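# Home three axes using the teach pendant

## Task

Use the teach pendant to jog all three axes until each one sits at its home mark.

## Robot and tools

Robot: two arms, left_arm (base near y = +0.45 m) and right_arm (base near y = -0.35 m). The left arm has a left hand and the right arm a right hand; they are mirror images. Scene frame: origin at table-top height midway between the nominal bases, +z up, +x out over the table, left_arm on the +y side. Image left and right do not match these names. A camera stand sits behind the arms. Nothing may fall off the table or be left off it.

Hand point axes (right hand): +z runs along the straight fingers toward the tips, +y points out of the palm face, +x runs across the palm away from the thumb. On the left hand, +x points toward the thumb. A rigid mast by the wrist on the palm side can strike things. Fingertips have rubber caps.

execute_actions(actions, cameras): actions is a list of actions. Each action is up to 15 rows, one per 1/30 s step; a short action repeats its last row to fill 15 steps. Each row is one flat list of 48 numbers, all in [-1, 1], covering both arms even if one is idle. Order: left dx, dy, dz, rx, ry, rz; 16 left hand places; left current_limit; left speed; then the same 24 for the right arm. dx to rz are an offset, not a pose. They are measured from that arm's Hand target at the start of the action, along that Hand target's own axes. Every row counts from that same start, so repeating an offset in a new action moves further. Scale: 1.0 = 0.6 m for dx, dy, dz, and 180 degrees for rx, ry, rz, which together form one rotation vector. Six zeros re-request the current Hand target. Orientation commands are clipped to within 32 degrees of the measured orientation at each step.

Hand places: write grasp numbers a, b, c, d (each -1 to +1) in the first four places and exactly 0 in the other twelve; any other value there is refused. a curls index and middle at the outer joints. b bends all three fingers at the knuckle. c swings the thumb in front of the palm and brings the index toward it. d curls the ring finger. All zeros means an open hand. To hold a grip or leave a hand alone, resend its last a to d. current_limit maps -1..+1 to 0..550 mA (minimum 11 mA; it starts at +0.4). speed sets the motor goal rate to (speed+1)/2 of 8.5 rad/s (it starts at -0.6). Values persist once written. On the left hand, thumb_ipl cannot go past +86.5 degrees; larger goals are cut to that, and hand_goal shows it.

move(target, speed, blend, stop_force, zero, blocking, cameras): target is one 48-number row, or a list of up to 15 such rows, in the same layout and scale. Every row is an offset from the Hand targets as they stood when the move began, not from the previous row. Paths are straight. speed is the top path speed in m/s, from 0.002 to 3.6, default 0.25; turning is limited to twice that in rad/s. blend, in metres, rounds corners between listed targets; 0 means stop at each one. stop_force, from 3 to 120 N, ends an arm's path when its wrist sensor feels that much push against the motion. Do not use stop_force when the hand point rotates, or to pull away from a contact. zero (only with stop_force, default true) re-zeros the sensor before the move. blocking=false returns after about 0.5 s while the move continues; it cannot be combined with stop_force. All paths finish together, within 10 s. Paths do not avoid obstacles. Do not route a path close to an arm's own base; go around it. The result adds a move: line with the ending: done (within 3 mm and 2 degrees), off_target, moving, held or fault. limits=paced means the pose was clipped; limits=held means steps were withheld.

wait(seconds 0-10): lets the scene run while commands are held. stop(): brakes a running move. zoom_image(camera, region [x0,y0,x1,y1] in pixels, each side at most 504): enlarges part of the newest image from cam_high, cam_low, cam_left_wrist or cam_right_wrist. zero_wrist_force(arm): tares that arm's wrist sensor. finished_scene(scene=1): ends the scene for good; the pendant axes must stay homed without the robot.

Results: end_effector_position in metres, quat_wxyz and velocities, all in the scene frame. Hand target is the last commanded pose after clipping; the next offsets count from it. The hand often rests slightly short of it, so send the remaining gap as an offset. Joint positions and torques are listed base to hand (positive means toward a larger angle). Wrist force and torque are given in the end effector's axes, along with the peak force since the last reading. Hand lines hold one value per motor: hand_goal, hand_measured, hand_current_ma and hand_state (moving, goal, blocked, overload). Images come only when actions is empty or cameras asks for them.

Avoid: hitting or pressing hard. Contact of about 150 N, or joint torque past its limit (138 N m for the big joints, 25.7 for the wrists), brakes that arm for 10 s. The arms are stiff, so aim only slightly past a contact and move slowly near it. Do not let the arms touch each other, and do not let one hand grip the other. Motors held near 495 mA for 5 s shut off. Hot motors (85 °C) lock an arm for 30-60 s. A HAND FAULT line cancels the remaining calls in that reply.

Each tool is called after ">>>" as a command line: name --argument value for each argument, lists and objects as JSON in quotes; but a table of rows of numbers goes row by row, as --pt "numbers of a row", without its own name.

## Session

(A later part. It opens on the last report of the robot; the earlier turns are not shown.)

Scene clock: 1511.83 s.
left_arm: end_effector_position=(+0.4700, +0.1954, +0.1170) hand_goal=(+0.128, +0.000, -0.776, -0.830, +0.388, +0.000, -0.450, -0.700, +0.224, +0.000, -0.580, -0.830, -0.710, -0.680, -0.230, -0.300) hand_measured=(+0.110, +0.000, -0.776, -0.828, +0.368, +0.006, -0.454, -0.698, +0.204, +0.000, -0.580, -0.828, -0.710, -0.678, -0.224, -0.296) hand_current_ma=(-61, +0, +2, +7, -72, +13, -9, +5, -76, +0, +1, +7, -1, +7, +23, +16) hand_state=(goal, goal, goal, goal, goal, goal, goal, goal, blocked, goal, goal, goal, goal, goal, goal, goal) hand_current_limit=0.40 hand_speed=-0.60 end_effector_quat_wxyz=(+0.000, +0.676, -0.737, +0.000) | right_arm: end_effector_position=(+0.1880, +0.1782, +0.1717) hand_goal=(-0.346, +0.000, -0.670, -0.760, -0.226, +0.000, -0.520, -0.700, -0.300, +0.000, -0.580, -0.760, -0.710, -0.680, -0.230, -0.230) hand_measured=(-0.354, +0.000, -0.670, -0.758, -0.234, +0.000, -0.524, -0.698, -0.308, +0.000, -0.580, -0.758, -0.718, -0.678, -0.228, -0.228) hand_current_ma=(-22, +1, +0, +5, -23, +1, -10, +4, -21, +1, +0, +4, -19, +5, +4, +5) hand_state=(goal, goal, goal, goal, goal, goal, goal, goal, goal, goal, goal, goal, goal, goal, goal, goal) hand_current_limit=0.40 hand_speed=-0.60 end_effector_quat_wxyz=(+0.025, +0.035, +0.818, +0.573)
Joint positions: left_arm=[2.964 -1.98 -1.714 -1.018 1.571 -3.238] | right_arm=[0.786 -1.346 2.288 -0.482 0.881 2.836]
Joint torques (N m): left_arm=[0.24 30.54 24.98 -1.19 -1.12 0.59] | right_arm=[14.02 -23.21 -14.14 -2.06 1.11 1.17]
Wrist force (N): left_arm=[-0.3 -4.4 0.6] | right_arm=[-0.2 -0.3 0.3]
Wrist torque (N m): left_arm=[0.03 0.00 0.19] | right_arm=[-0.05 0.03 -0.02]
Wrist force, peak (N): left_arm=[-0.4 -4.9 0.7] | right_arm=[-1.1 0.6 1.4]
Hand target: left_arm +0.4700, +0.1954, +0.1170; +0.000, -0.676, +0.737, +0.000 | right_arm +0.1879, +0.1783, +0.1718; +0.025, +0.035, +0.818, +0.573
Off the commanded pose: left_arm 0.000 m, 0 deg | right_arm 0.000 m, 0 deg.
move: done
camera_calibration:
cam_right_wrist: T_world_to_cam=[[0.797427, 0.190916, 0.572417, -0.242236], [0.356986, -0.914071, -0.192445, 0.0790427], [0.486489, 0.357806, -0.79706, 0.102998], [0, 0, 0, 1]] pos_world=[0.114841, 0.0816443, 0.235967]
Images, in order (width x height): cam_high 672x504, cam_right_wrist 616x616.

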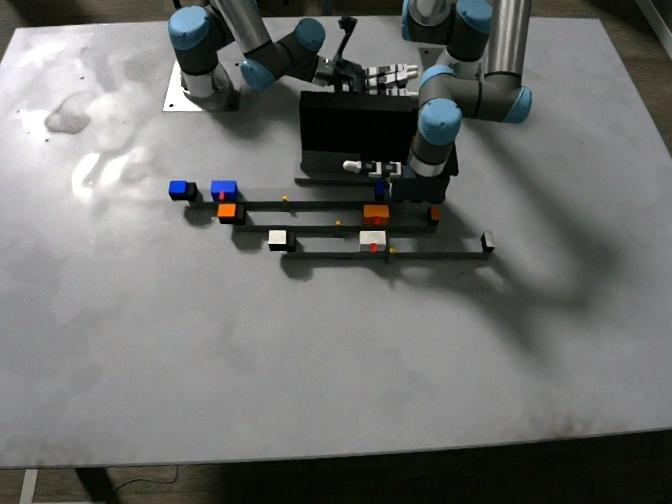

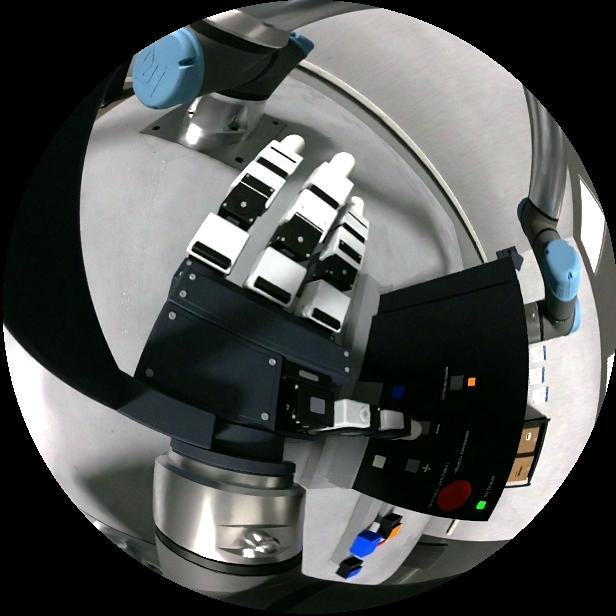

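>>> move --target '[0,0,0,0,0,0,0,0.65,0,0,0,0,0,0,0,0,0,0,0,0,0,0,0.4,-0.6,-0.06,0,0,0,0,0,0,0.3,0,0,0,0,0,0,0,0,0,0,0,0,0,0,0.4,-0.6]' --speed 0.015 --stop_force 4 --cameras '["cam_right_wrist", "cam_high"]'

>>> move --target '[0,0,0,0,0,0,0,0.65,0,0,0,0,0,0,0,0,0,0,0,0,0,0,0.4,-0.6,0.03,0,0,0,0,0,0,0.3,0,0,0,0,0,0,0,0,0,0,0,0,0,0,0.4,-0.6]' --speed 0.05 --cameras '["cam_right_wrist", "cam_high"]'

>>> zoom_image --camera "cam_high" --region '[160, 170, 500, 270]'

>>> zoom_image --camera "cam_right_wrist" --region '[370, 280, 530, 520]'

Scene clock: 1529.70 s.
left_arm: end_effector_position=(+0.4700, +0.1954, +0.1170) hand_goal=(+0.128, +0.000, -0.776, -0.830, +0.388, +0.000, -0.450, -0.700, +0.224, +0.000, -0.580, -0.830, -0.710, -0.680, -0.230, -0.300) hand_measured=(+0.110, +0.000, -0.776, -0.828, +0.368, +0.006, -0.454, -0.698, +0.204, +0.000, -0.580, -0.828, -0.710, -0.678, -0.224, -0.296) hand_current_ma=(-61, +0, +2, +7, -72, +14, -9, +5, -76, +0, +1, +7, -1, +7, +23, +16) hand_state=(goal, goal, goal, goal, goal, goal, goal, goal, blocked, goal, goal, goal, goal, goal, goal, goal) hand_current_limit=0.40 hand_speed=-0.60 end_effector_quat_wxyz=(+0.000, +0.676, -0.737, +0.000) | right_arm: end_effector_position=(+0.2030, +0.1770, +0.1718) hand_goal=(-0.346, +0.000, -0.670, -0.760, -0.226, +0.000, -0.520, -0.700, -0.300, +0.000, -0.580, -0.760, -0.710, -0.680, -0.230, -0.230) hand_measured=(-0.354, +0.000, -0.670, -0.758, -0.234, +0.000, -0.524, -0.698, -0.308, +0.000, -0.580, -0.758, -0.718, -0.678, -0.228, -0.230) hand_current_ma=(-22, +1, +0, +5, -23, +1, -10, +4, -21, +1, +0, +4, -19, +5, +5, +0) hand_state=(goal, goal, goal, goal, goal, goal, goal, goal, goal, goal, goal, goal, goal, goal, goal, goal) hand_current_limit=0.40 hand_speed=-0.60 end_effector_quat_wxyz=(+0.025, +0.035, +0.818, +0.573)
Joint positions: left_arm=[2.964 -1.98 -1.714 -1.018 1.571 -3.238] | right_arm=[0.748 -1.332 2.271 -0.464 0.847 2.814]
Joint torques (N m): left_arm=[2.55 30.08 24.17 -1.2 -1.1 1.15] | right_arm=[11.99 -28.1 -3.06 -2.92 -1.72 -0.69]
Wrist force (N): left_arm=[-0.2 -4.4 0.5] | right_arm=[3.7 0.2 0.7]
Wrist torque (N m): left_arm=[0.01 -0.02 0.20] | right_arm=[-0.02 -0.29 0.24]
Wrist force, peak (N): left_arm=[-0.3 -4.8 0.5] | right_arm=[12.1 0.2 1.2]
Hand target: left_arm +0.4700, +0.1954, +0.1170; +0.000, -0.676, +0.737, +0.000 | right_arm +0.2030, +0.1770, +0.1718; +0.025, +0.035, +0.818, +0.573 (not the last commanded pose)
Off the commanded pose: left_arm 0.000 m, 0 deg | right_arm 0.021 m, 0 deg.
move: contact (right_arm)
camera_calibration:
cam_right_wrist: T_world_to_cam=[[0.797432, 0.190969, 0.572392, -0.253967], [0.357125, -0.913985, -0.192595, 0.0726018], [0.486378, 0.357997, -0.797041, 0.0961255], [0, 0, 0, 1]] pos_world=[0.12984, 0.0804442, 0.235967]
Images, in order (width x height): cam_high 672x504, cam_right_wrist 616x616.

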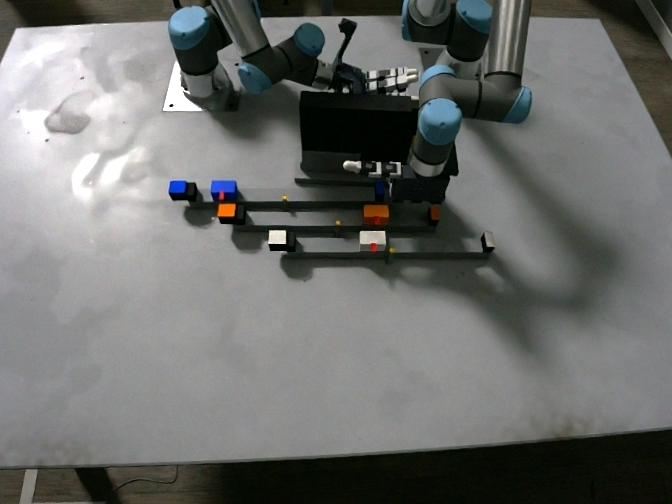

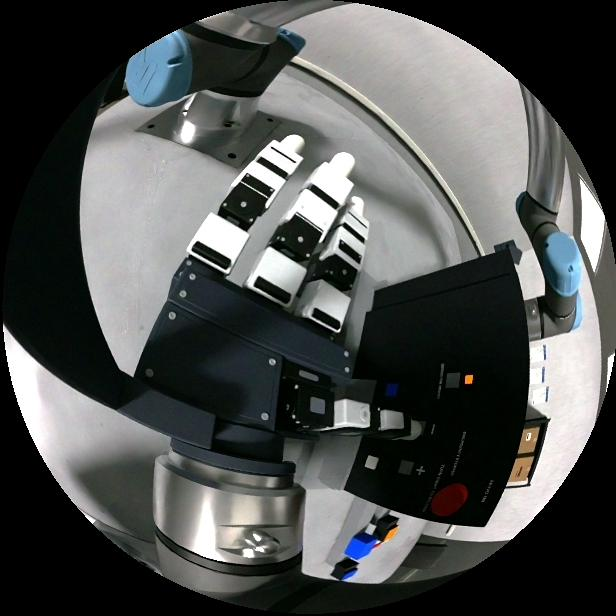

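Scene clock: 1530.43 s.
left_arm: end_effector_position=(+0.4700, +0.1954, +0.1170) hand_goal=(+0.128, +0.000, -0.776, -0.830, +0.388, +0.000, -0.450, -0.700, +0.224, +0.000, -0.580, -0.830, -0.710, -0.680, -0.230, -0.300) hand_measured=(+0.110, +0.000, -0.776, -0.828, +0.368, +0.006, -0.454, -0.698, +0.204, +0.000, -0.580, -0.828, -0.710, -0.678, -0.224, -0.296) hand_current_ma=(-61, +0, +2, +7, -72, +14, -9, +5, -76, +0, +1, +7, -1, +7, +23, +16) hand_state=(goal, goal, goal, goal, goal, goal, goal, goal, blocked, goal, goal, goal, goal, goal, goal, goal) hand_current_limit=0.40 hand_speed=-0.60 end_effector_quat_wxyz=(+0.000, +0.676, -0.737, +0.000) | right_arm: end_effector_position=(+0.1849, +0.1785, +0.1717) hand_goal=(-0.346, +0.000, -0.670, -0.760, -0.226, +0.000, -0.520, -0.700, -0.300, +0.000, -0.580, -0.760, -0.710, -0.680, -0.230, -0.230) hand_measured=(-0.354, +0.000, -0.670, -0.758, -0.234, +0.000, -0.524, -0.698, -0.308, +0.000, -0.580, -0.758, -0.718, -0.678, -0.228, -0.230) hand_current_ma=(-22, +1, +0, +5, -23, +1, -10, +4, -21, +1, +0, +4, -19, +5, +5, +0) hand_state=(goal, goal, goal, goal, goal, goal, goal, goal, goal, goal, goal, goal, goal, goal, goal, goal) hand_current_limit=0.40 hand_speed=-0.60 end_effector_quat_wxyz=(+0.025, +0.035, +0.818, +0.573) end_effector_velocity=(+0.002, +0.000, +0.000) end_effector_angular_velocity=(+0.000, -0.001, +0.001)
Joint positions: left_arm=[2.964 -1.98 -1.714 -1.018 1.571 -3.238] | right_arm=[0.794 -1.349 2.291 -0.486 0.888 2.841]
Joint velocities: left_arm=[within noise] | right_arm=[-0.006 0.003 -0.003 0.003 -0.006 -0.005]
Joint torques (N m): left_arm=[2.85 30.77 24.07 -1.3 -1.02 1.15] | right_arm=[-12.23 -14.69 -21.9 1.66 -2.41 -1.23]
Wrist force (N): left_arm=[-0.4 -4.1 0.5] | right_arm=[0.1 0.0 0.5]
Wrist torque (N m): left_arm=[0.06 0.01 0.18] | right_arm=[-0.04 -0.02 -0.05]
Wrist force, peak (N): left_arm=[-0.3 -4.6 0.6] | right_arm=[3.3 -0.1 0.9]
Hand target: left_arm +0.4700, +0.1954, +0.1170; +0.000, -0.676, +0.737, +0.000 | right_arm +0.1851, +0.1785, +0.1717; +0.025, +0.035, +0.818, +0.573
Off the commanded pose: left_arm 0.000 m, 0 deg | right_arm 0.000 m, 0 deg.
move: done
camera_calibration:
cam_right_wrist: T_world_to_cam=[[0.797376, 0.191021, 0.572453, -0.239832], [0.357198, -0.913963, -0.192566, 0.0804197], [0.486416, 0.358026, -0.797005, 0.104377], [0, 0, 0, 1]] pos_world=[0.11174, 0.0819441, 0.235967]
Images, in order (width x height): cam_high 672x504, cam_right_wrist 616x616.

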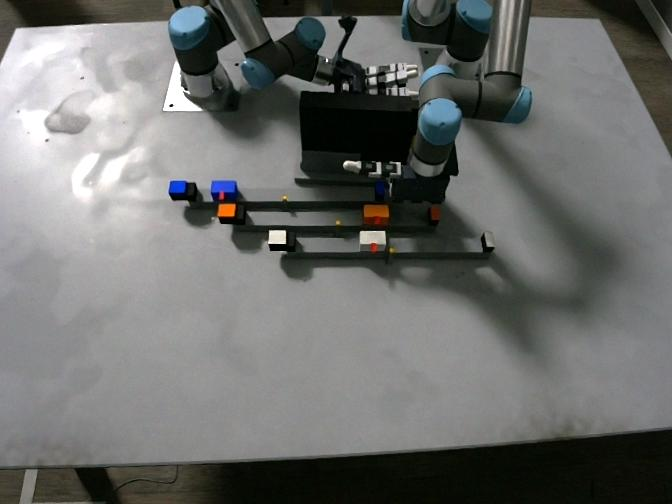

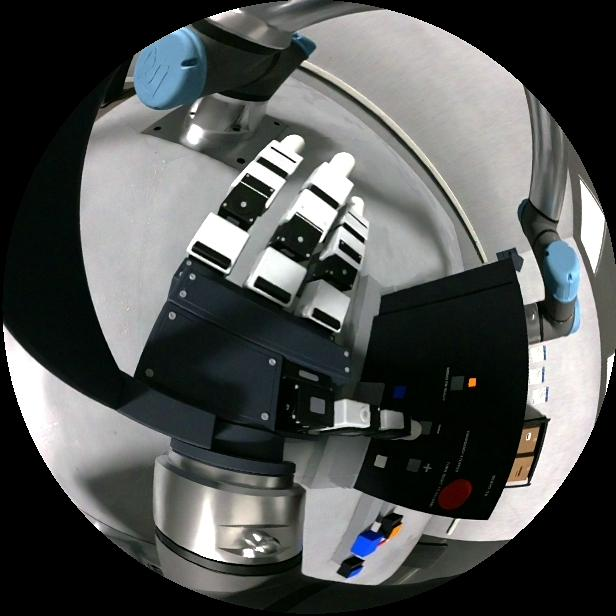

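Scaled by 1.482.

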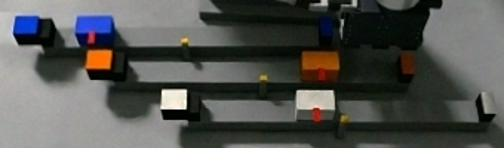

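Scaled by 2.100 from the camera's 616x616 image, which has a finer 880x880 frame.

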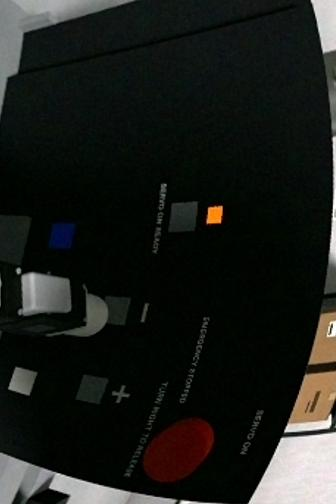

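>>> move --target '[0,-0.0133,0,0,0,0,0,0.65,0,0,0,0,0,0,0,0,0,0,0,0,0,0,0.4,-0.6,0,0,0,0,0,0,0,0.3,0,0,0,0,0,0,0,0,0,0,0,0,0,0,0.4,-0.6]' --speed 0.02

>>> move --target '[0,0.0067,0,0,0,0,0,0.65,0,0,0,0,0,0,0,0,0,0,0,0,0,0,0.4,-0.6,0,0,0,0,0,0,0,0.3,0,0,0,0,0,0,0,0,0,0,0,0,0,0,0.4,-0.6]' --speed 0.02

>>> move --target '[0,0.0033,0,0,0,0,0,0.65,0,0,0,0,0,0,0,0,0,0,0,0,0,0,0.4,-0.6,0,0,0,0,0,0,0,0.3,0,0,0,0,0,0,0,0,0,0,0,0,0,0,0.4,-0.6]' --speed 0.02 --cameras '["cam_right_wrist"]'

>>> move --target '[0,0.0033,0,0,0,0,0,0.65,0,0,0,0,0,0,0,0,0,0,0,0,0,0,0.4,-0.6,0,0,0,0,0,0,0,0.3,0,0,0,0,0,0,0,0,0,0,0,0,0,0,0.4,-0.6]' --speed 0.02 --cameras '["cam_right_wrist"]'

Scene clock: 1559.90 s.
left_arm: end_effector_position=(+0.4781, +0.1947, +0.1170) hand_goal=(+0.128, +0.000, -0.776, -0.830, +0.388, +0.000, -0.450, -0.700, +0.224, +0.000, -0.580, -0.830, -0.710, -0.680, -0.230, -0.300) hand_measured=(+0.110, +0.000, -0.776, -0.828, +0.368, +0.004, -0.454, -0.698, +0.204, +0.000, -0.580, -0.828, -0.710, -0.678, -0.224, -0.296) hand_current_ma=(-61, +0, +2, +7, -72, +8, -9, +5, -76, +0, +1, +7, -1, +7, +23, +16) hand_state=(goal, goal, goal, goal, goal, goal, goal, goal, blocked, goal, goal, goal, goal, goal, goal, goal) hand_current_limit=0.40 hand_speed=-0.60 end_effector_quat_wxyz=(+0.000, +0.676, -0.737, +0.000) end_effector_velocity=(-0.002, +0.001, -0.001) end_effector_angular_velocity=(+0.001, +0.003, +0.001) | right_arm: end_effector_position=(+0.1851, +0.1785, +0.1717) hand_goal=(-0.346, +0.000, -0.670, -0.760, -0.226, +0.000, -0.520, -0.700, -0.300, +0.000, -0.580, -0.760, -0.710, -0.680, -0.230, -0.230) hand_measured=(-0.354, +0.000, -0.670, -0.758, -0.234, +0.000, -0.524, -0.698, -0.308, +0.000, -0.580, -0.758, -0.718, -0.678, -0.228, -0.230) hand_current_ma=(-22, +1, +0, +5, -23, +1, -10, +4, -21, +1, +0, +4, -19, +5, +5, +0) hand_state=(goal, goal, goal, goal, goal, goal, goal, goal, goal, goal, goal, goal, goal, goal, goal, goal) hand_current_limit=0.40 hand_speed=-0.60 end_effector_quat_wxyz=(+0.025, +0.035, +0.818, +0.573)
Joint positions: left_arm=[2.965 -1.996 -1.69 -1.027 1.571 -3.237] | right_arm=[0.794 -1.349 2.291 -0.485 0.888 2.841]
Joint velocities: left_arm=[0.001 0.001 -0.005 0 0 0] | right_arm=[within noise]
Joint torques (N m): left_arm=[3.29 43.81 8.31 1.84 -1.12 1.57] | right_arm=[-12.9 -13.64 -23.76 2.05 -1.8 -1.23]
Wrist force (N): left_arm=[0.1 0.2 0.3] | right_arm=[-0.2 -0.2 0.5]
Wrist torque (N m): left_arm=[0.18 -0.01 0.01] | right_arm=[-0.06 0.02 -0.08]
Wrist force, peak (N): left_arm=[-0.3 -4.7 0.8] | right_arm=[0.0 -0.3 0.8]
Hand target: left_arm +0.4780, +0.1947, +0.1170; +0.000, -0.676, +0.737, +0.000 | right_arm +0.1851, +0.1785, +0.1717; +0.025, +0.035, +0.818, +0.573
Off the commanded pose: left_arm 0.000 m, 0 deg | right_arm 0.000 m, 0 deg.
move: done

Scene clock: 1560.60 s.
left_arm: end_effector_position=(+0.4739, +0.1951, +0.1170) hand_goal=(+0.128, +0.000, -0.776, -0.830, +0.388, +0.000, -0.450, -0.700, +0.224, +0.000, -0.580, -0.830, -0.710, -0.680, -0.230, -0.300) hand_measured=(+0.110, +0.000, -0.776, -0.828, +0.368, +0.004, -0.454, -0.698, +0.204, +0.000, -0.580, -0.828, -0.710, -0.678, -0.224, -0.296) hand_current_ma=(-61, +0, +2, +7, -72, +8, -9, +5, -76, +0, +1, +7, -1, +7, +23, +16) hand_state=(goal, goal, goal, goal, goal, goal, goal, goal, blocked, goal, goal, goal, goal, goal, goal, goal) hand_current_limit=0.40 hand_speed=-0.60 end_effector_quat_wxyz=(+0.000, +0.676, -0.737, +0.000) | right_arm: end_effector_position=(+0.1851, +0.1785, +0.1717) hand_goal=(-0.346, +0.000, -0.670, -0.760, -0.226, +0.000, -0.520, -0.700, -0.300, +0.000, -0.580, -0.760, -0.710, -0.680, -0.230, -0.230) hand_measured=(-0.354, +0.000, -0.670, -0.758, -0.234, +0.000, -0.524, -0.698, -0.308, +0.000, -0.580, -0.758, -0.718, -0.678, -0.228, -0.230) hand_current_ma=(-22, +1, +0, +5, -23, +1, -10, +4, -21, +1, +0, +4, -19, +5, +5, +0) hand_state=(goal, goal, goal, goal, goal, goal, goal, goal, goal, goal, goal, goal, goal, goal, goal, goal) hand_current_limit=0.40 hand_speed=-0.60 end_effector_quat_wxyz=(+0.025, +0.035, +0.818, +0.573)
Joint positions: left_arm=[2.964 -1.987 -1.703 -1.022 1.571 -3.238] | right_arm=[0.794 -1.349 2.291 -0.485 0.888 2.841]
Joint torques (N m): left_arm=[-6.42 32.89 23 3.56 -0.88 -1.79] | right_arm=[-12.53 -14.63 -22.42 2.05 -2.13 -1.11]
Wrist force (N): left_arm=[0.1 0.0 0.5] | right_arm=[-0.2 -0.1 0.5]
Wrist torque (N m): left_arm=[0.12 0.00 0.03] | right_arm=[-0.05 0.02 -0.07]
Wrist force, peak (N): left_arm=[0.0 -0.1 0.9] | right_arm=[-0.5 -0.2 0.6]
Hand target: left_arm +0.4740, +0.1950, +0.1170; +0.000, -0.676, +0.737, +0.000 | right_arm +0.1851, +0.1785, +0.1717; +0.025, +0.035, +0.818, +0.573
Off the commanded pose: left_arm 0.000 m, 0 deg | right_arm 0.000 m, 0 deg.
move: done

Scene clock: 1561.30 s.
left_arm: end_effector_position=(+0.4720, +0.1952, +0.1170) hand_goal=(+0.128, +0.000, -0.776, -0.830, +0.388, +0.000, -0.450, -0.700, +0.224, +0.000, -0.580, -0.830, -0.710, -0.680, -0.230, -0.300) hand_measured=(+0.110, +0.000, -0.776, -0.828, +0.368, +0.004, -0.454, -0.698, +0.204, +0.000, -0.580, -0.828, -0.710, -0.678, -0.224, -0.296) hand_current_ma=(-61, +0, +2, +7, -72, +8, -9, +5, -76, +0, +1, +7, -1, +7, +23, +16) hand_state=(goal, goal, goal, goal, goal, goal, goal, goal, blocked, goal, goal, goal, goal, goal, goal, goal) hand_current_limit=0.40 hand_speed=-0.60 end_effector_quat_wxyz=(+0.000, +0.676, -0.737, +0.000) | right_arm: end_effector_position=(+0.1851, +0.1785, +0.1717) hand_goal=(-0.346, +0.000, -0.670, -0.760, -0.226, +0.000, -0.520, -0.700, -0.300, +0.000, -0.580, -0.760, -0.710, -0.680, -0.230, -0.230) hand_measured=(-0.354, +0.000, -0.670, -0.758, -0.234, +0.000, -0.524, -0.698, -0.308, +0.000, -0.580, -0.758, -0.718, -0.678, -0.228, -0.230) hand_current_ma=(-22, +1, +0, +5, -23, +1, -10, +4, -21, +1, +0, +4, -19, +5, +5, +0) hand_state=(goal, goal, goal, goal, goal, goal, goal, goal, goal, goal, goal, goal, goal, goal, goal, goal) hand_current_limit=0.40 hand_speed=-0.60 end_effector_quat_wxyz=(+0.025, +0.035, +0.818, +0.573)
Joint positions: left_arm=[2.964 -1.984 -1.709 -1.02 1.571 -3.238] | right_arm=[0.794 -1.349 2.291 -0.485 0.888 2.841]
Joint torques (N m): left_arm=[-7.79 38.35 14.35 3.45 -1.11 -1.86] | right_arm=[-11.84 -13.9 -22.68 2.03 -2.35 -1.07]
Wrist force (N): left_arm=[0.3 -2.6 0.3] | right_arm=[-0.1 -0.2 0.3]
Wrist torque (N m): left_arm=[0.08 -0.04 0.13] | right_arm=[-0.04 0.01 -0.07]
Wrist force, peak (N): left_arm=[-0.1 -2.9 0.5] | right_arm=[-0.2 -0.3 0.7]
Hand target: left_arm +0.4720, +0.1952, +0.1170; +0.000, -0.676, +0.737, +0.000 | right_arm +0.1851, +0.1785, +0.1717; +0.025, +0.035, +0.818, +0.573
Off the commanded pose: left_arm 0.000 m, 0 deg | right_arm 0.000 m, 0 deg.
move: done
camera_calibration:
cam_right_wrist: T_world_to_cam=[[0.797442, 0.190976, 0.572377, -0.239978], [0.357081, -0.914018, -0.192523, 0.0803556], [0.486395, 0.35791, -0.79707, 0.104306], [0, 0, 0, 1]] pos_world=[0.111941, 0.0819442, 0.235967]
Images, in order (width x height): cam_right_wrist 616x616.

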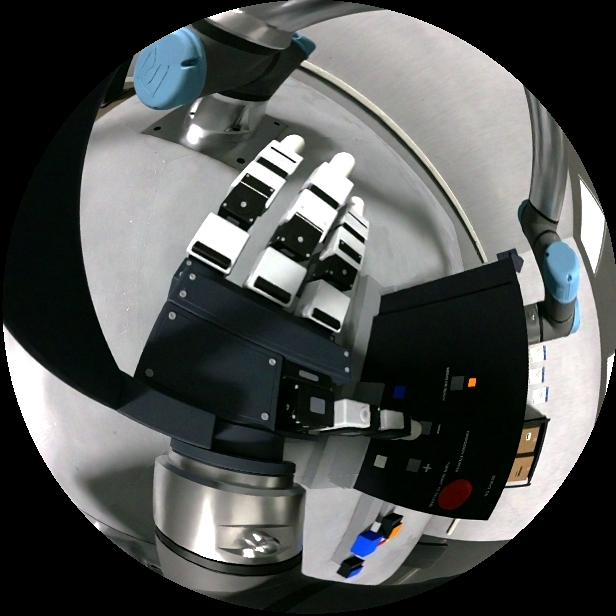

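Scene clock: 1562.00 s.
left_arm: end_effector_position=(+0.4700, +0.1954, +0.1170) hand_goal=(+0.128, +0.000, -0.776, -0.830, +0.388, +0.000, -0.450, -0.700, +0.224, +0.000, -0.580, -0.830, -0.710, -0.680, -0.230, -0.300) hand_measured=(+0.110, +0.000, -0.776, -0.828, +0.368, +0.004, -0.454, -0.698, +0.204, +0.000, -0.580, -0.828, -0.710, -0.678, -0.224, -0.296) hand_current_ma=(-61, +0, +2, +7, -72, +8, -9, +5, -76, +0, +1, +7, -1, +7, +23, +16) hand_state=(goal, goal, goal, goal, goal, goal, goal, goal, blocked, goal, goal, goal, goal, goal, goal, goal) hand_current_limit=0.40 hand_speed=-0.60 end_effector_quat_wxyz=(+0.000, +0.676, -0.737, +0.000) | right_arm: end_effector_position=(+0.1851, +0.1785, +0.1717) hand_goal=(-0.346, +0.000, -0.670, -0.760, -0.226, +0.000, -0.520, -0.700, -0.300, +0.000, -0.580, -0.760, -0.710, -0.680, -0.230, -0.230) hand_measured=(-0.354, +0.000, -0.670, -0.758, -0.234, +0.000, -0.524, -0.698, -0.308, +0.000, -0.580, -0.758, -0.718, -0.678, -0.228, -0.230) hand_current_ma=(-22, +1, +0, +5, -23, +1, -10, +4, -21, +1, +0, +4, -19, +5, +5, +0) hand_state=(goal, goal, goal, goal, goal, goal, goal, goal, goal, goal, goal, goal, goal, goal, goal, goal) hand_current_limit=0.40 hand_speed=-0.60 end_effector_quat_wxyz=(+0.025, +0.035, +0.818, +0.573)
Joint positions: left_arm=[2.964 -1.98 -1.714 -1.018 1.571 -3.238] | right_arm=[0.794 -1.349 2.291 -0.485 0.888 2.841]
Joint torques (N m): left_arm=[-8.26 37.8 13.2 3.07 -1.02 -1.82] | right_arm=[-11.8 -15.19 -23.25 2 -2.56 -1.12]
Wrist force (N): left_arm=[0.0 -4.5 0.5] | right_arm=[-0.1 -0.2 0.3]
Wrist torque (N m): left_arm=[0.01 -0.01 0.17] | right_arm=[-0.04 0.01 -0.06]
Wrist force, peak (N): left_arm=[0.2 -4.5 0.4] | right_arm=[-0.4 -0.4 0.3]
Hand target: left_arm +0.4700, +0.1954, +0.1170; +0.000, -0.676, +0.737, +0.000 | right_arm +0.1851, +0.1785, +0.1717; +0.025, +0.035, +0.818, +0.573
Off the commanded pose: left_arm 0.000 m, 0 deg | right_arm 0.000 m, 0 deg.
move: done
camera_calibration:
cam_right_wrist: T_world_to_cam=[[0.797432, 0.190969, 0.572392, -0.23998], [0.357125, -0.913985, -0.192595, 0.0803653], [0.486378, 0.357997, -0.797041, 0.104295], [0, 0, 0, 1]] pos_world=[0.11194, 0.0819442, 0.235967]
Images, in order (width x height): cam_right_wrist 616x616.

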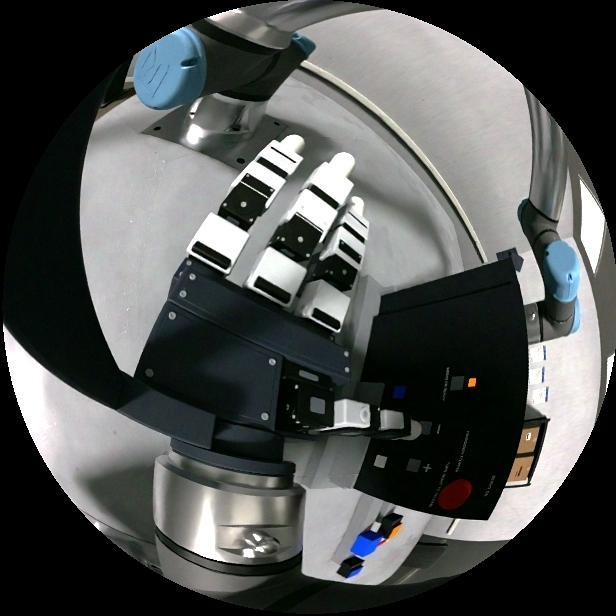

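>>> move --target '[0,0.0017,0,0,0,0,0,0.65,0,0,0,0,0,0,0,0,0,0,0,0,0,0,0.4,-0.6,0,0,0,0,0,0,0,0.3,0,0,0,0,0,0,0,0,0,0,0,0,0,0,0.4,-0.6]' --speed 0.02 --cameras '["cam_right_wrist"]'

>>> zoom_image --camera "cam_right_wrist" --region '[370, 280, 530, 520]'

>>> move --target '[0,0.0017,0,0,0,0,0,0.65,0,0,0,0,0,0,0,0,0,0,0,0,0,0,0.4,-0.6,0,0,0,0,0,0,0,0.3,0,0,0,0,0,0,0,0,0,0,0,0,0,0,0.4,-0.6]' --speed 0.02 --cameras '["cam_right_wrist", "cam_left_wrist"]'

>>> zoom_image --camera "cam_right_wrist" --region '[370, 280, 530, 520]'

>>> zoom_image --camera "cam_left_wrist" --region '[130, 80, 270, 200]'

Scene clock: 1579.83 s.
left_arm: end_effector_position=(+0.4690, +0.1955, +0.1170) hand_goal=(+0.128, +0.000, -0.776, -0.830, +0.388, +0.000, -0.450, -0.700, +0.224, +0.000, -0.580, -0.830, -0.710, -0.680, -0.230, -0.300) hand_measured=(+0.110, +0.000, -0.776, -0.828, +0.368, +0.004, -0.454, -0.698, +0.204, +0.000, -0.580, -0.828, -0.710, -0.678, -0.224, -0.296) hand_current_ma=(-61, +0, +2, +7, -72, +8, -8, +5, -76, +0, +1, +7, -1, +7, +23, +16) hand_state=(goal, goal, goal, goal, goal, goal, goal, goal, blocked, goal, goal, goal, goal, goal, goal, goal) hand_current_limit=0.40 hand_speed=-0.60 end_effector_quat_wxyz=(+0.000, +0.676, -0.737, +0.000) | right_arm: end_effector_position=(+0.1851, +0.1785, +0.1717) hand_goal=(-0.346, +0.000, -0.670, -0.760, -0.226, +0.000, -0.520, -0.700, -0.300, +0.000, -0.580, -0.760, -0.710, -0.680, -0.230, -0.230) hand_measured=(-0.354, +0.000, -0.670, -0.758, -0.234, +0.000, -0.524, -0.698, -0.308, +0.000, -0.580, -0.758, -0.718, -0.678, -0.228, -0.230) hand_current_ma=(-22, +1, +0, +5, -23, +1, -10, +4, -21, +1, +0, +4, -19, +5, +5, +0) hand_state=(goal, goal, goal, goal, goal, goal, goal, goal, goal, goal, goal, goal, goal, goal, goal, goal) hand_current_limit=0.40 hand_speed=-0.60 end_effector_quat_wxyz=(+0.025, +0.035, +0.818, +0.573)
Joint positions: left_arm=[2.964 -1.978 -1.717 -1.017 1.571 -3.238] | right_arm=[0.794 -1.349 2.291 -0.485 0.888 2.841]
Joint torques (N m): left_arm=[-9.11 41.12 7.51 1.95 -0.95 -2] | right_arm=[-11.64 -14.05 -23.73 1.61 -2.42 -0.81]
Wrist force (N): left_arm=[-0.1 -10.0 0.5] | right_arm=[-0.2 -0.2 0.3]
Wrist torque (N m): left_arm=[-0.13 0.00 0.30] | right_arm=[-0.05 0.02 -0.07]
Wrist force, peak (N): left_arm=[0.2 -10.4 0.5] | right_arm=[-0.3 -0.2 0.7]
Hand target: left_arm +0.4690, +0.1955, +0.1170; +0.000, -0.676, +0.737, +0.000 | right_arm +0.1851, +0.1785, +0.1717; +0.025, +0.035, +0.818, +0.573
Off the commanded pose: left_arm 0.000 m, 0 deg | right_arm 0.000 m, 0 deg.
move: done
camera_calibration:
cam_right_wrist: T_world_to_cam=[[0.797432, 0.190969, 0.572392, -0.23998], [0.357125, -0.913985, -0.192595, 0.0803653], [0.486378, 0.357997, -0.797041, 0.104295], [0, 0, 0, 1]] pos_world=[0.11194, 0.0819442, 0.235967]
Images, in order (width x height): cam_right_wrist 616x616.

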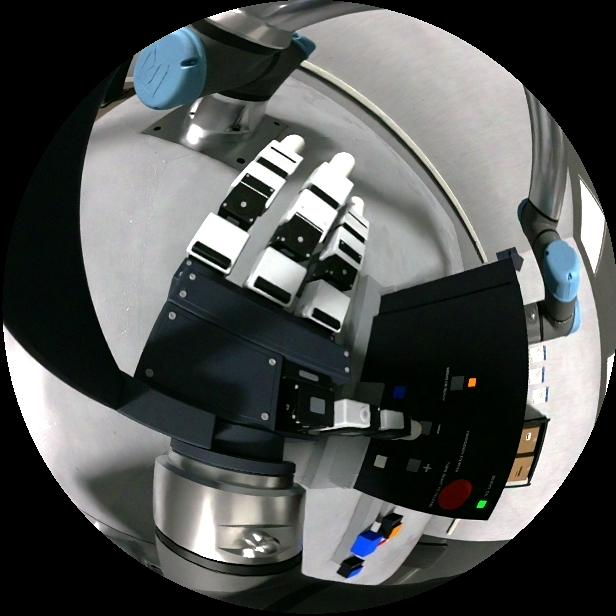

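Scaled by 2.100 from the camera's 616x616 image, which has a finer 880x880 frame.

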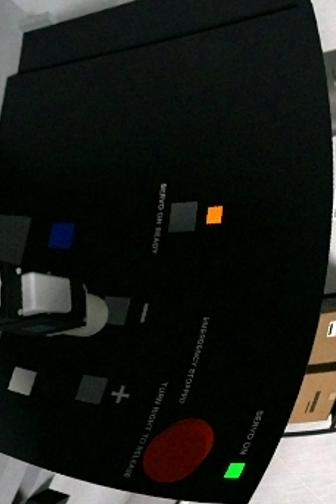

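Scene clock: 1580.53 s.
left_arm: end_effector_position=(+0.4680, +0.1956, +0.1170) hand_goal=(+0.128, +0.000, -0.776, -0.830, +0.388, +0.000, -0.450, -0.700, +0.224, +0.000, -0.580, -0.830, -0.710, -0.680, -0.230, -0.300) hand_measured=(+0.110, +0.000, -0.776, -0.828, +0.366, +0.004, -0.450, -0.698, +0.204, +0.000, -0.580, -0.828, -0.710, -0.678, -0.224, -0.296) hand_current_ma=(-61, +0, +2, +7, -82, +8, +2, +5, -76, +0, +1, +7, -1, +7, +23, +16) hand_state=(goal, goal, goal, goal, blocked, goal, goal, goal, blocked, goal, goal, goal, goal, goal, goal, goal) hand_current_limit=0.40 hand_speed=-0.60 end_effector_quat_wxyz=(+0.000, +0.676, -0.737, +0.000) | right_arm: end_effector_position=(+0.1851, +0.1785, +0.1717) hand_goal=(-0.346, +0.000, -0.670, -0.760, -0.226, +0.000, -0.520, -0.700, -0.300, +0.000, -0.580, -0.760, -0.710, -0.680, -0.230, -0.230) hand_measured=(-0.354, +0.000, -0.670, -0.758, -0.234, +0.000, -0.524, -0.698, -0.308, +0.000, -0.580, -0.758, -0.718, -0.678, -0.228, -0.230) hand_current_ma=(-22, +1, +0, +5, -23, +1, -10, +4, -21, +1, +0, +4, -19, +5, +5, +0) hand_state=(goal, goal, goal, goal, goal, goal, goal, goal, goal, goal, goal, goal, goal, goal, goal, goal) hand_current_limit=0.40 hand_speed=-0.60 end_effector_quat_wxyz=(+0.025, +0.035, +0.818, +0.573)
Joint positions: left_arm=[2.963 -1.976 -1.72 -1.016 1.571 -3.239] | right_arm=[0.794 -1.349 2.291 -0.485 0.888 2.841]
Joint torques (N m): left_arm=[-10.91 40.17 4.12 -0.29 -0.84 -1.8] | right_arm=[-11.95 -14.31 -23.24 1.74 -2.41 -0.96]
Wrist force (N): left_arm=[-0.1 -20.7 0.2] | right_arm=[-0.3 -0.1 0.4]
Wrist torque (N m): left_arm=[-0.39 0.00 0.54] | right_arm=[-0.04 0.03 -0.07]
Wrist force, peak (N): left_arm=[0.2 -21.2 0.4] | right_arm=[-0.5 -0.1 0.5]
Hand target: left_arm +0.4680, +0.1956, +0.1170; +0.000, -0.676, +0.737, +0.000 | right_arm +0.1851, +0.1785, +0.1717; +0.025, +0.035, +0.818, +0.573
Off the commanded pose: left_arm 0.000 m, 0 deg | right_arm 0.000 m, 0 deg.
move: done
camera_calibration:
cam_left_wrist: T_world_to_cam=[[0.722802, 0.690202, -0.0343349, -0.497353], [0.47511, -0.460242, 0.749965, -0.27821], [0.501825, -0.558389, -0.660585, 0.0773428], [0, 0, 0, 1]] pos_world=[0.452855, 0.258417, 0.242663]
cam_right_wrist: T_world_to_cam=[[0.797432, 0.190969, 0.572392, -0.23998], [0.357125, -0.913985, -0.192595, 0.0803653], [0.486378, 0.357997, -0.797041, 0.104295], [0, 0, 0, 1]] pos_world=[0.11194, 0.0819442, 0.235967]
Images, in order (width x height): cam_left_wrist 616x616, cam_right_wrist 616x616.

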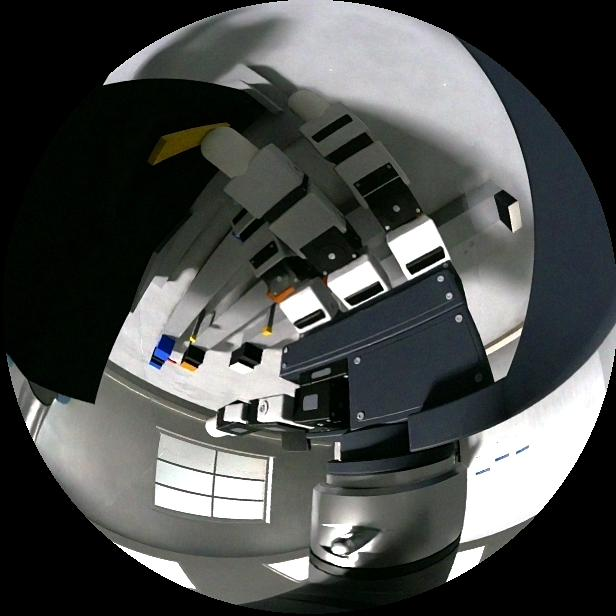

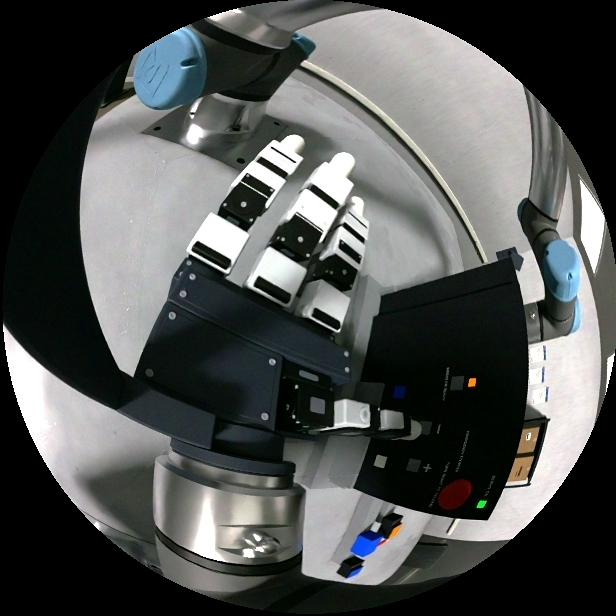

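Scaled by 2.100 from the camera's 616x616 image, which has a finer 880x880 frame.

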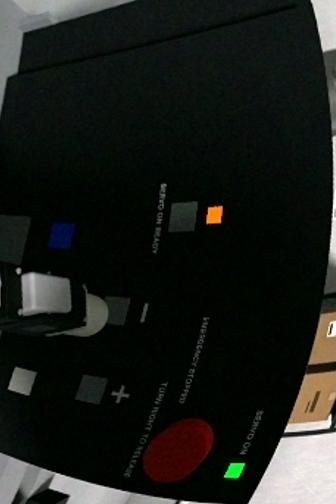

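Scaled by 3.600 from the camera's 616x616 image, which has a finer 880x880 frame.

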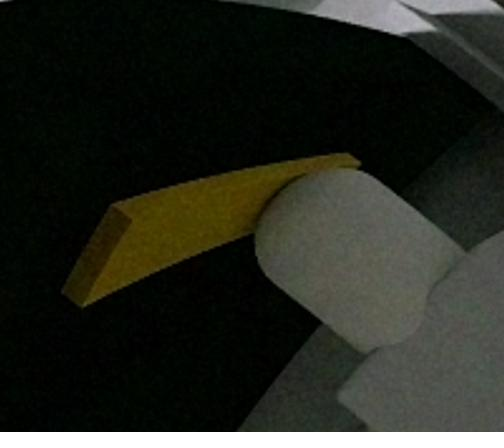

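>>> move --target '[0,-0.0008,0,0,0,0,0,0.65,0,0,0,0,0,0,0,0,0,0,0,0,0,0,0.4,-0.6,-0.0217,0,0,0,0,0,0,0.3,0,0,0,0,0,0,0,0,0,0,0,0,0,0,0.4,-0.6]' --speed 0.03

>>> move --target '[0,0,0,0,0,0,0,0.65,0,0,0,0,0,0,0,0,0,0,0,0,0,0,0.4,-0.6,-0.0333,0,0,0,0,0,0,0.3,0,0,0,0,0,0,0,0,0,0,0,0,0,0,0.4,-0.6]' --speed 0.006 --stop_force 3 --cameras '["cam_right_wrist", "cam_high"]'

>>> wait --seconds 0.5 --cameras '["cam_high"]'

>>> move --target '[0,0,0,0,0,0,0,0.65,0,0,0,0,0,0,0,0,0,0,0,0,0,0,0.4,-0.6,0.025,0,0,0,0,0,0,0.3,0,0,0,0,0,0,0,0,0,0,0,0,0,0,0.4,-0.6]' --speed 0.05 --cameras '["cam_right_wrist", "cam_high"]'

>>> zoom_image --camera "cam_high" --region '[160, 170, 500, 270]'

Scene clock: 1618.97 s.
left_arm: end_effector_position=(+0.4685, +0.1955, +0.1170) hand_goal=(+0.128, +0.000, -0.776, -0.830, +0.388, +0.000, -0.450, -0.700, +0.224, +0.000, -0.580, -0.830, -0.710, -0.680, -0.230, -0.300) hand_measured=(+0.110, +0.000, -0.776, -0.828, +0.366, +0.004, -0.448, -0.698, +0.204, +0.000, -0.580, -0.828, -0.710, -0.678, -0.224, -0.296) hand_current_ma=(-61, +0, +2, +7, -83, +8, +2, +5, -76, +0, +1, +7, -1, +7, +23, +16) hand_state=(goal, goal, goal, goal, blocked, goal, goal, goal, blocked, goal, goal, goal, goal, goal, goal, goal) hand_current_limit=0.40 hand_speed=-0.60 end_effector_quat_wxyz=(+0.000, +0.676, -0.737, +0.000) | right_arm: end_effector_position=(+0.1982, +0.1774, +0.1718) hand_goal=(-0.346, +0.000, -0.670, -0.760, -0.226, +0.000, -0.520, -0.700, -0.300, +0.000, -0.580, -0.760, -0.710, -0.680, -0.230, -0.230) hand_measured=(-0.354, +0.000, -0.670, -0.758, -0.234, +0.000, -0.524, -0.698, -0.308, +0.000, -0.580, -0.758, -0.718, -0.678, -0.228, -0.230) hand_current_ma=(-22, +1, +0, +5, -23, +1, -10, +4, -21, +1, +0, +4, -19, +5, +5, +0) hand_state=(goal, goal, goal, goal, goal, goal, goal, goal, goal, goal, goal, goal, goal, goal, goal, goal) hand_current_limit=0.40 hand_speed=-0.60 end_effector_quat_wxyz=(+0.025, +0.035, +0.818, +0.573) end_effector_velocity=(-0.002, +0.000, +0.000) end_effector_angular_velocity=(-0.001, -0.001, -0.001)
Joint positions: left_arm=[2.963 -1.977 -1.719 -1.017 1.571 -3.238] | right_arm=[0.76 -1.337 2.276 -0.47 0.857 2.821]
Joint velocities: left_arm=[within noise] | right_arm=[0.005 -0.002 0.001 0 0.007 0.001]
Joint torques (N m): left_arm=[1.82 32.07 18.98 -3.06 -0.72 1.42] | right_arm=[12.81 -27.8 -2.45 -1.59 1.48 1.22]
Wrist force (N): left_arm=[-0.3 -15.3 0.3] | right_arm=[0.2 0.0 0.5]
Wrist torque (N m): left_arm=[-0.25 0.01 0.43] | right_arm=[-0.01 -0.02 0.04]
Wrist force, peak (N): left_arm=[-0.1 -21.1 0.3] | right_arm=[-0.2 -0.6 0.5]
Hand target: left_arm +0.4685, +0.1955, +0.1170; +0.000, -0.676, +0.737, +0.000 | right_arm +0.1980, +0.1774, +0.1718; +0.025, +0.035, +0.818, +0.573
Off the commanded pose: left_arm 0.000 m, 0 deg | right_arm 0.000 m, 0 deg.
move: done

Scene clock: 1620.77 s.
left_arm: end_effector_position=(+0.4685, +0.1955, +0.1170) hand_goal=(+0.128, +0.000, -0.776, -0.830, +0.388, +0.000, -0.450, -0.700, +0.224, +0.000, -0.580, -0.830, -0.710, -0.680, -0.230, -0.300) hand_measured=(+0.110, +0.000, -0.776, -0.828, +0.366, +0.004, -0.448, -0.698, +0.204, +0.000, -0.580, -0.828, -0.710, -0.678, -0.224, -0.296) hand_current_ma=(-61, +0, +2, +7, -83, +8, +2, +5, -76, +0, +1, +7, -1, +7, +23, +16) hand_state=(goal, goal, goal, goal, blocked, goal, goal, goal, blocked, goal, goal, goal, goal, goal, goal, goal) hand_current_limit=0.40 hand_speed=-0.60 end_effector_quat_wxyz=(+0.000, +0.676, -0.737, +0.000) | right_arm: end_effector_position=(+0.2026, +0.1770, +0.1717) hand_goal=(-0.346, +0.000, -0.670, -0.760, -0.226, +0.000, -0.520, -0.700, -0.300, +0.000, -0.580, -0.760, -0.710, -0.680, -0.230, -0.230) hand_measured=(-0.354, +0.000, -0.670, -0.758, -0.234, +0.000, -0.524, -0.698, -0.308, +0.000, -0.580, -0.758, -0.718, -0.678, -0.228, -0.230) hand_current_ma=(-22, +1, +0, +5, -23, +1, -10, +4, -21, +1, +0, +4, -19, +5, +5, +0) hand_state=(goal, goal, goal, goal, goal, goal, goal, goal, goal, goal, goal, goal, goal, goal, goal, goal) hand_current_limit=0.40 hand_speed=-0.60 end_effector_quat_wxyz=(+0.025, +0.035, +0.818, +0.573)
Joint positions: left_arm=[2.963 -1.977 -1.719 -1.017 1.571 -3.238] | right_arm=[0.749 -1.333 2.271 -0.465 0.848 2.814]
Joint torques (N m): left_arm=[2.96 41.76 7.33 1.04 -0.87 1.44] | right_arm=[11.84 -27.71 -2.58 -3.18 1.57 1.42]
Wrist force (N): left_arm=[-0.2 -15.6 0.5] | right_arm=[2.7 0.0 0.6]
Wrist torque (N m): left_arm=[-0.28 0.00 0.43] | right_arm=[-0.02 -0.23 0.22]
Wrist force, peak (N): left_arm=[-0.4 -15.8 0.4] | right_arm=[3.4 0.1 0.4]
Hand target: left_arm +0.4685, +0.1955, +0.1170; +0.000, -0.676, +0.737, +0.000 | right_arm +0.2026, +0.1770, +0.1717; +0.025, +0.035, +0.818, +0.573 (not the last commanded pose)
Off the commanded pose: left_arm 0.000 m, 0 deg | right_arm 0.015 m, 0 deg.
move: contact (right_arm)
camera_calibration:
cam_right_wrist: T_world_to_cam=[[0.797432, 0.190969, 0.572392, -0.253648], [0.357125, -0.913985, -0.192595, 0.0727446], [0.486378, 0.357997, -0.797041, 0.0963201], [0, 0, 0, 1]] pos_world=[0.12944, 0.0804442, 0.235967]
Images, in order (width x height): cam_high 672x504, cam_right_wrist 616x616.

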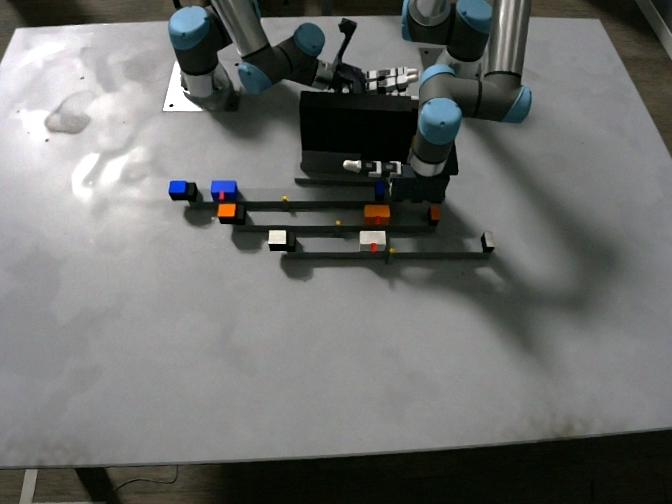

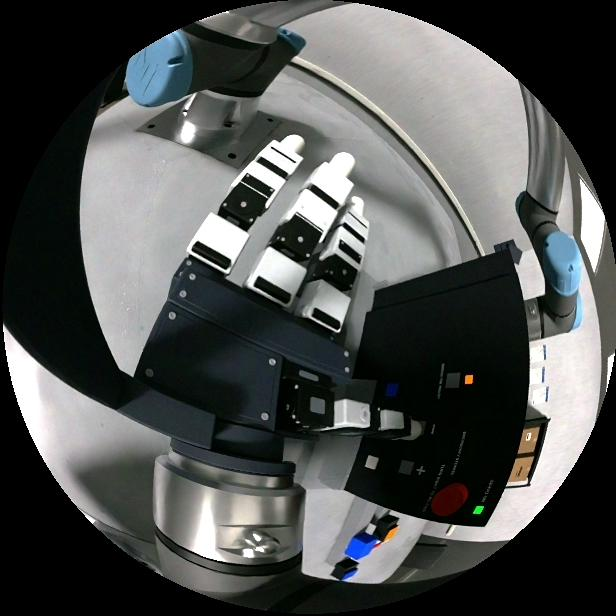

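Scene clock: 1621.27 s.
left_arm: end_effector_position=(+0.4685, +0.1955, +0.1170) hand_goal=(+0.128, +0.000, -0.776, -0.830, +0.388, +0.000, -0.450, -0.700, +0.224, +0.000, -0.580, -0.830, -0.710, -0.680, -0.230, -0.300) hand_measured=(+0.110, +0.000, -0.776, -0.828, +0.366, +0.004, -0.448, -0.698, +0.204, +0.000, -0.580, -0.828, -0.710, -0.678, -0.224, -0.296) hand_current_ma=(-61, +0, +2, +7, -83, +8, +2, +5, -76, +0, +1, +7, -1, +7, +23, +16) hand_state=(goal, goal, goal, goal, blocked, goal, goal, goal, blocked, goal, goal, goal, goal, goal, goal, goal) hand_current_limit=0.40 hand_speed=-0.60 end_effector_quat_wxyz=(+0.000, +0.676, -0.737, +0.000) | right_arm: end_effector_position=(+0.2026, +0.1770, +0.1717) hand_goal=(-0.346, +0.000, -0.670, -0.760, -0.226, +0.000, -0.520, -0.700, -0.300, +0.000, -0.580, -0.760, -0.710, -0.680, -0.230, -0.230) hand_measured=(-0.354, +0.000, -0.670, -0.758, -0.234, +0.000, -0.524, -0.698, -0.308, +0.000, -0.580, -0.758, -0.718, -0.678, -0.228, -0.230) hand_current_ma=(-22, +1, +0, +5, -23, +1, -10, +4, -21, +1, +0, +4, -19, +5, +5, +0) hand_state=(goal, goal, goal, goal, goal, goal, goal, goal, goal, goal, goal, goal, goal, goal, goal, goal) hand_current_limit=0.40 hand_speed=-0.60 end_effector_quat_wxyz=(+0.025, +0.035, +0.818, +0.573)
Joint positions: left_arm=[2.963 -1.977 -1.719 -1.017 1.571 -3.238] | right_arm=[0.749 -1.333 2.271 -0.465 0.848 2.814]
Joint torques (N m): left_arm=[2.82 42.3 4.04 1.28 -0.68 1.58] | right_arm=[11.81 -27.55 -3.44 -3 1.65 1.09]
Wrist force (N): left_arm=[-0.2 -15.2 0.5] | right_arm=[3.0 0.1 0.7]
Wrist torque (N m): left_arm=[-0.24 0.00 0.43] | right_arm=[-0.03 -0.27 0.24]
Wrist force, peak (N): left_arm=[-0.1 -15.7 0.5] | right_arm=[3.2 -0.1 0.5]
Hand target: left_arm +0.4685, +0.1955, +0.1170; +0.000, -0.676, +0.737, +0.000 | right_arm +0.2026, +0.1770, +0.1717; +0.025, +0.035, +0.818, +0.573 (not the last commanded pose)
Off the commanded pose: left_arm 0.000 m, 0 deg | right_arm 0.015 m, 0 deg.
wait: 0.50 s; at rest by 0.17 s
Images, in order (width x height): cam_high 672x504.

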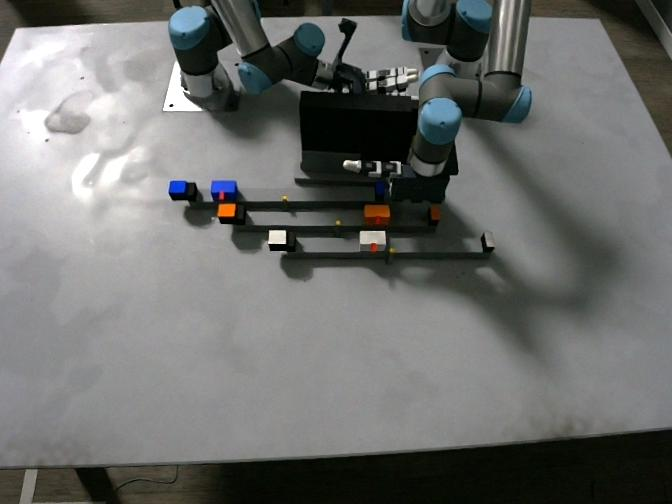

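Scene clock: 1622.00 s.
left_arm: end_effector_position=(+0.4685, +0.1955, +0.1170) hand_goal=(+0.128, +0.000, -0.776, -0.830, +0.388, +0.000, -0.450, -0.700, +0.224, +0.000, -0.580, -0.830, -0.710, -0.680, -0.230, -0.300) hand_measured=(+0.110, +0.000, -0.776, -0.828, +0.366, +0.004, -0.448, -0.698, +0.204, +0.000, -0.580, -0.828, -0.710, -0.678, -0.224, -0.296) hand_current_ma=(-61, +0, +2, +7, -83, +8, +2, +5, -76, +0, +1, +7, -1, +7, +23, +16) hand_state=(goal, goal, goal, goal, blocked, goal, goal, goal, blocked, goal, goal, goal, goal, goal, goal, goal) hand_current_limit=0.40 hand_speed=-0.60 end_effector_quat_wxyz=(+0.000, +0.676, -0.737, +0.000) | right_arm: end_effector_position=(+0.1874, +0.1783, +0.1717) hand_goal=(-0.346, +0.000, -0.670, -0.760, -0.226, +0.000, -0.520, -0.700, -0.300, +0.000, -0.580, -0.760, -0.710, -0.680, -0.230, -0.230) hand_measured=(-0.354, +0.000, -0.670, -0.758, -0.234, +0.000, -0.524, -0.698, -0.308, +0.000, -0.580, -0.758, -0.718, -0.678, -0.228, -0.230) hand_current_ma=(-22, +1, +0, +5, -23, +1, -10, +4, -21, +1, +0, +4, -19, +5, +5, +0) hand_state=(goal, goal, goal, goal, goal, goal, goal, goal, goal, goal, goal, goal, goal, goal, goal, goal) hand_current_limit=0.40 hand_speed=-0.60 end_effector_quat_wxyz=(+0.025, +0.035, +0.818, +0.573) end_effector_velocity=(+0.002, +0.000, +0.000) end_effector_angular_velocity=(+0.000, +0.000, +0.001)
Joint positions: left_arm=[2.963 -1.977 -1.719 -1.017 1.571 -3.238] | right_arm=[0.787 -1.347 2.288 -0.483 0.882 2.837]
Joint velocities: left_arm=[within noise] | right_arm=[-0.005 0.002 -0.001 0.001 -0.006 -0.003]
Joint torques (N m): left_arm=[2.73 42.56 2.83 1.32 -0.75 1.61] | right_arm=[-12.61 -14.05 -23.87 1.34 -2.6 -1.27]
Wrist force (N): left_arm=[-0.4 -15.3 0.5] | right_arm=[-0.1 -0.1 0.4]
Wrist torque (N m): left_arm=[-0.26 0.03 0.41] | right_arm=[-0.03 0.01 -0.07]
Wrist force, peak (N): left_arm=[0.1 -15.7 0.6] | right_arm=[3.0 0.1 0.6]
Hand target: left_arm +0.4685, +0.1955, +0.1170; +0.000, -0.676, +0.737, +0.000 | right_arm +0.1876, +0.1783, +0.1717; +0.025, +0.035, +0.818, +0.573
Off the commanded pose: left_arm 0.000 m, 0 deg | right_arm 0.000 m, 0 deg.
move: done
camera_calibration:
cam_right_wrist: T_world_to_cam=[[0.797376, 0.191021, 0.572453, -0.241867], [0.357198, -0.913963, -0.192566, 0.0793082], [0.486416, 0.358026, -0.797005, 0.103184], [0, 0, 0, 1]] pos_world=[0.11434, 0.0817441, 0.235967]
Images, in order (width x height): cam_high 672x504, cam_right_wrist 616x616.

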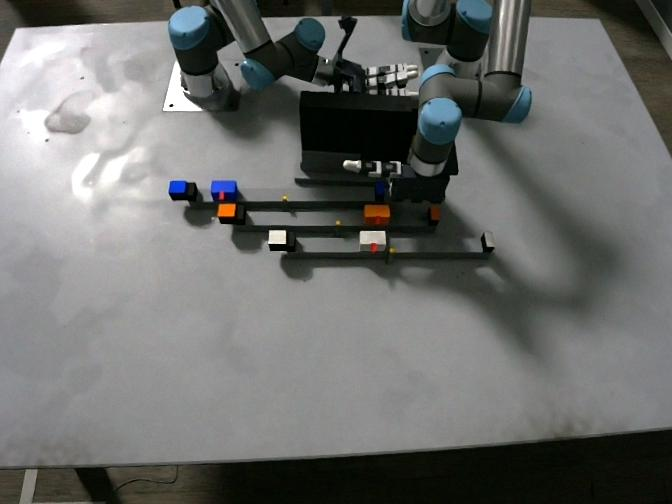

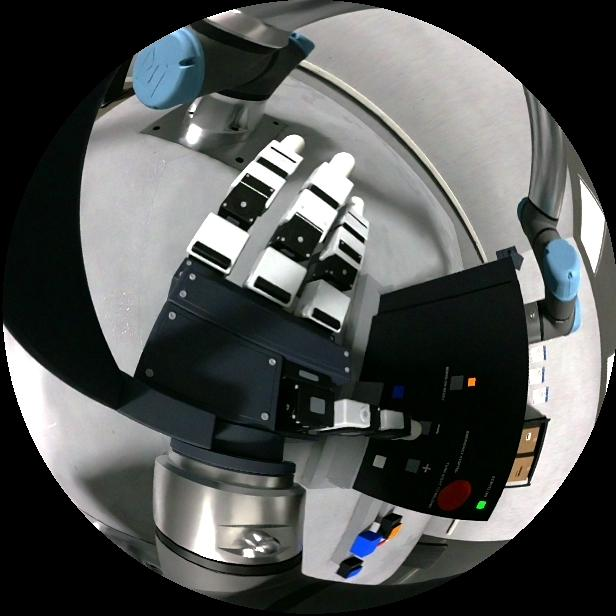

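Scaled by 1.482.

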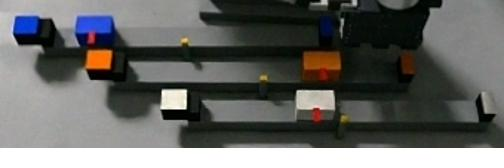

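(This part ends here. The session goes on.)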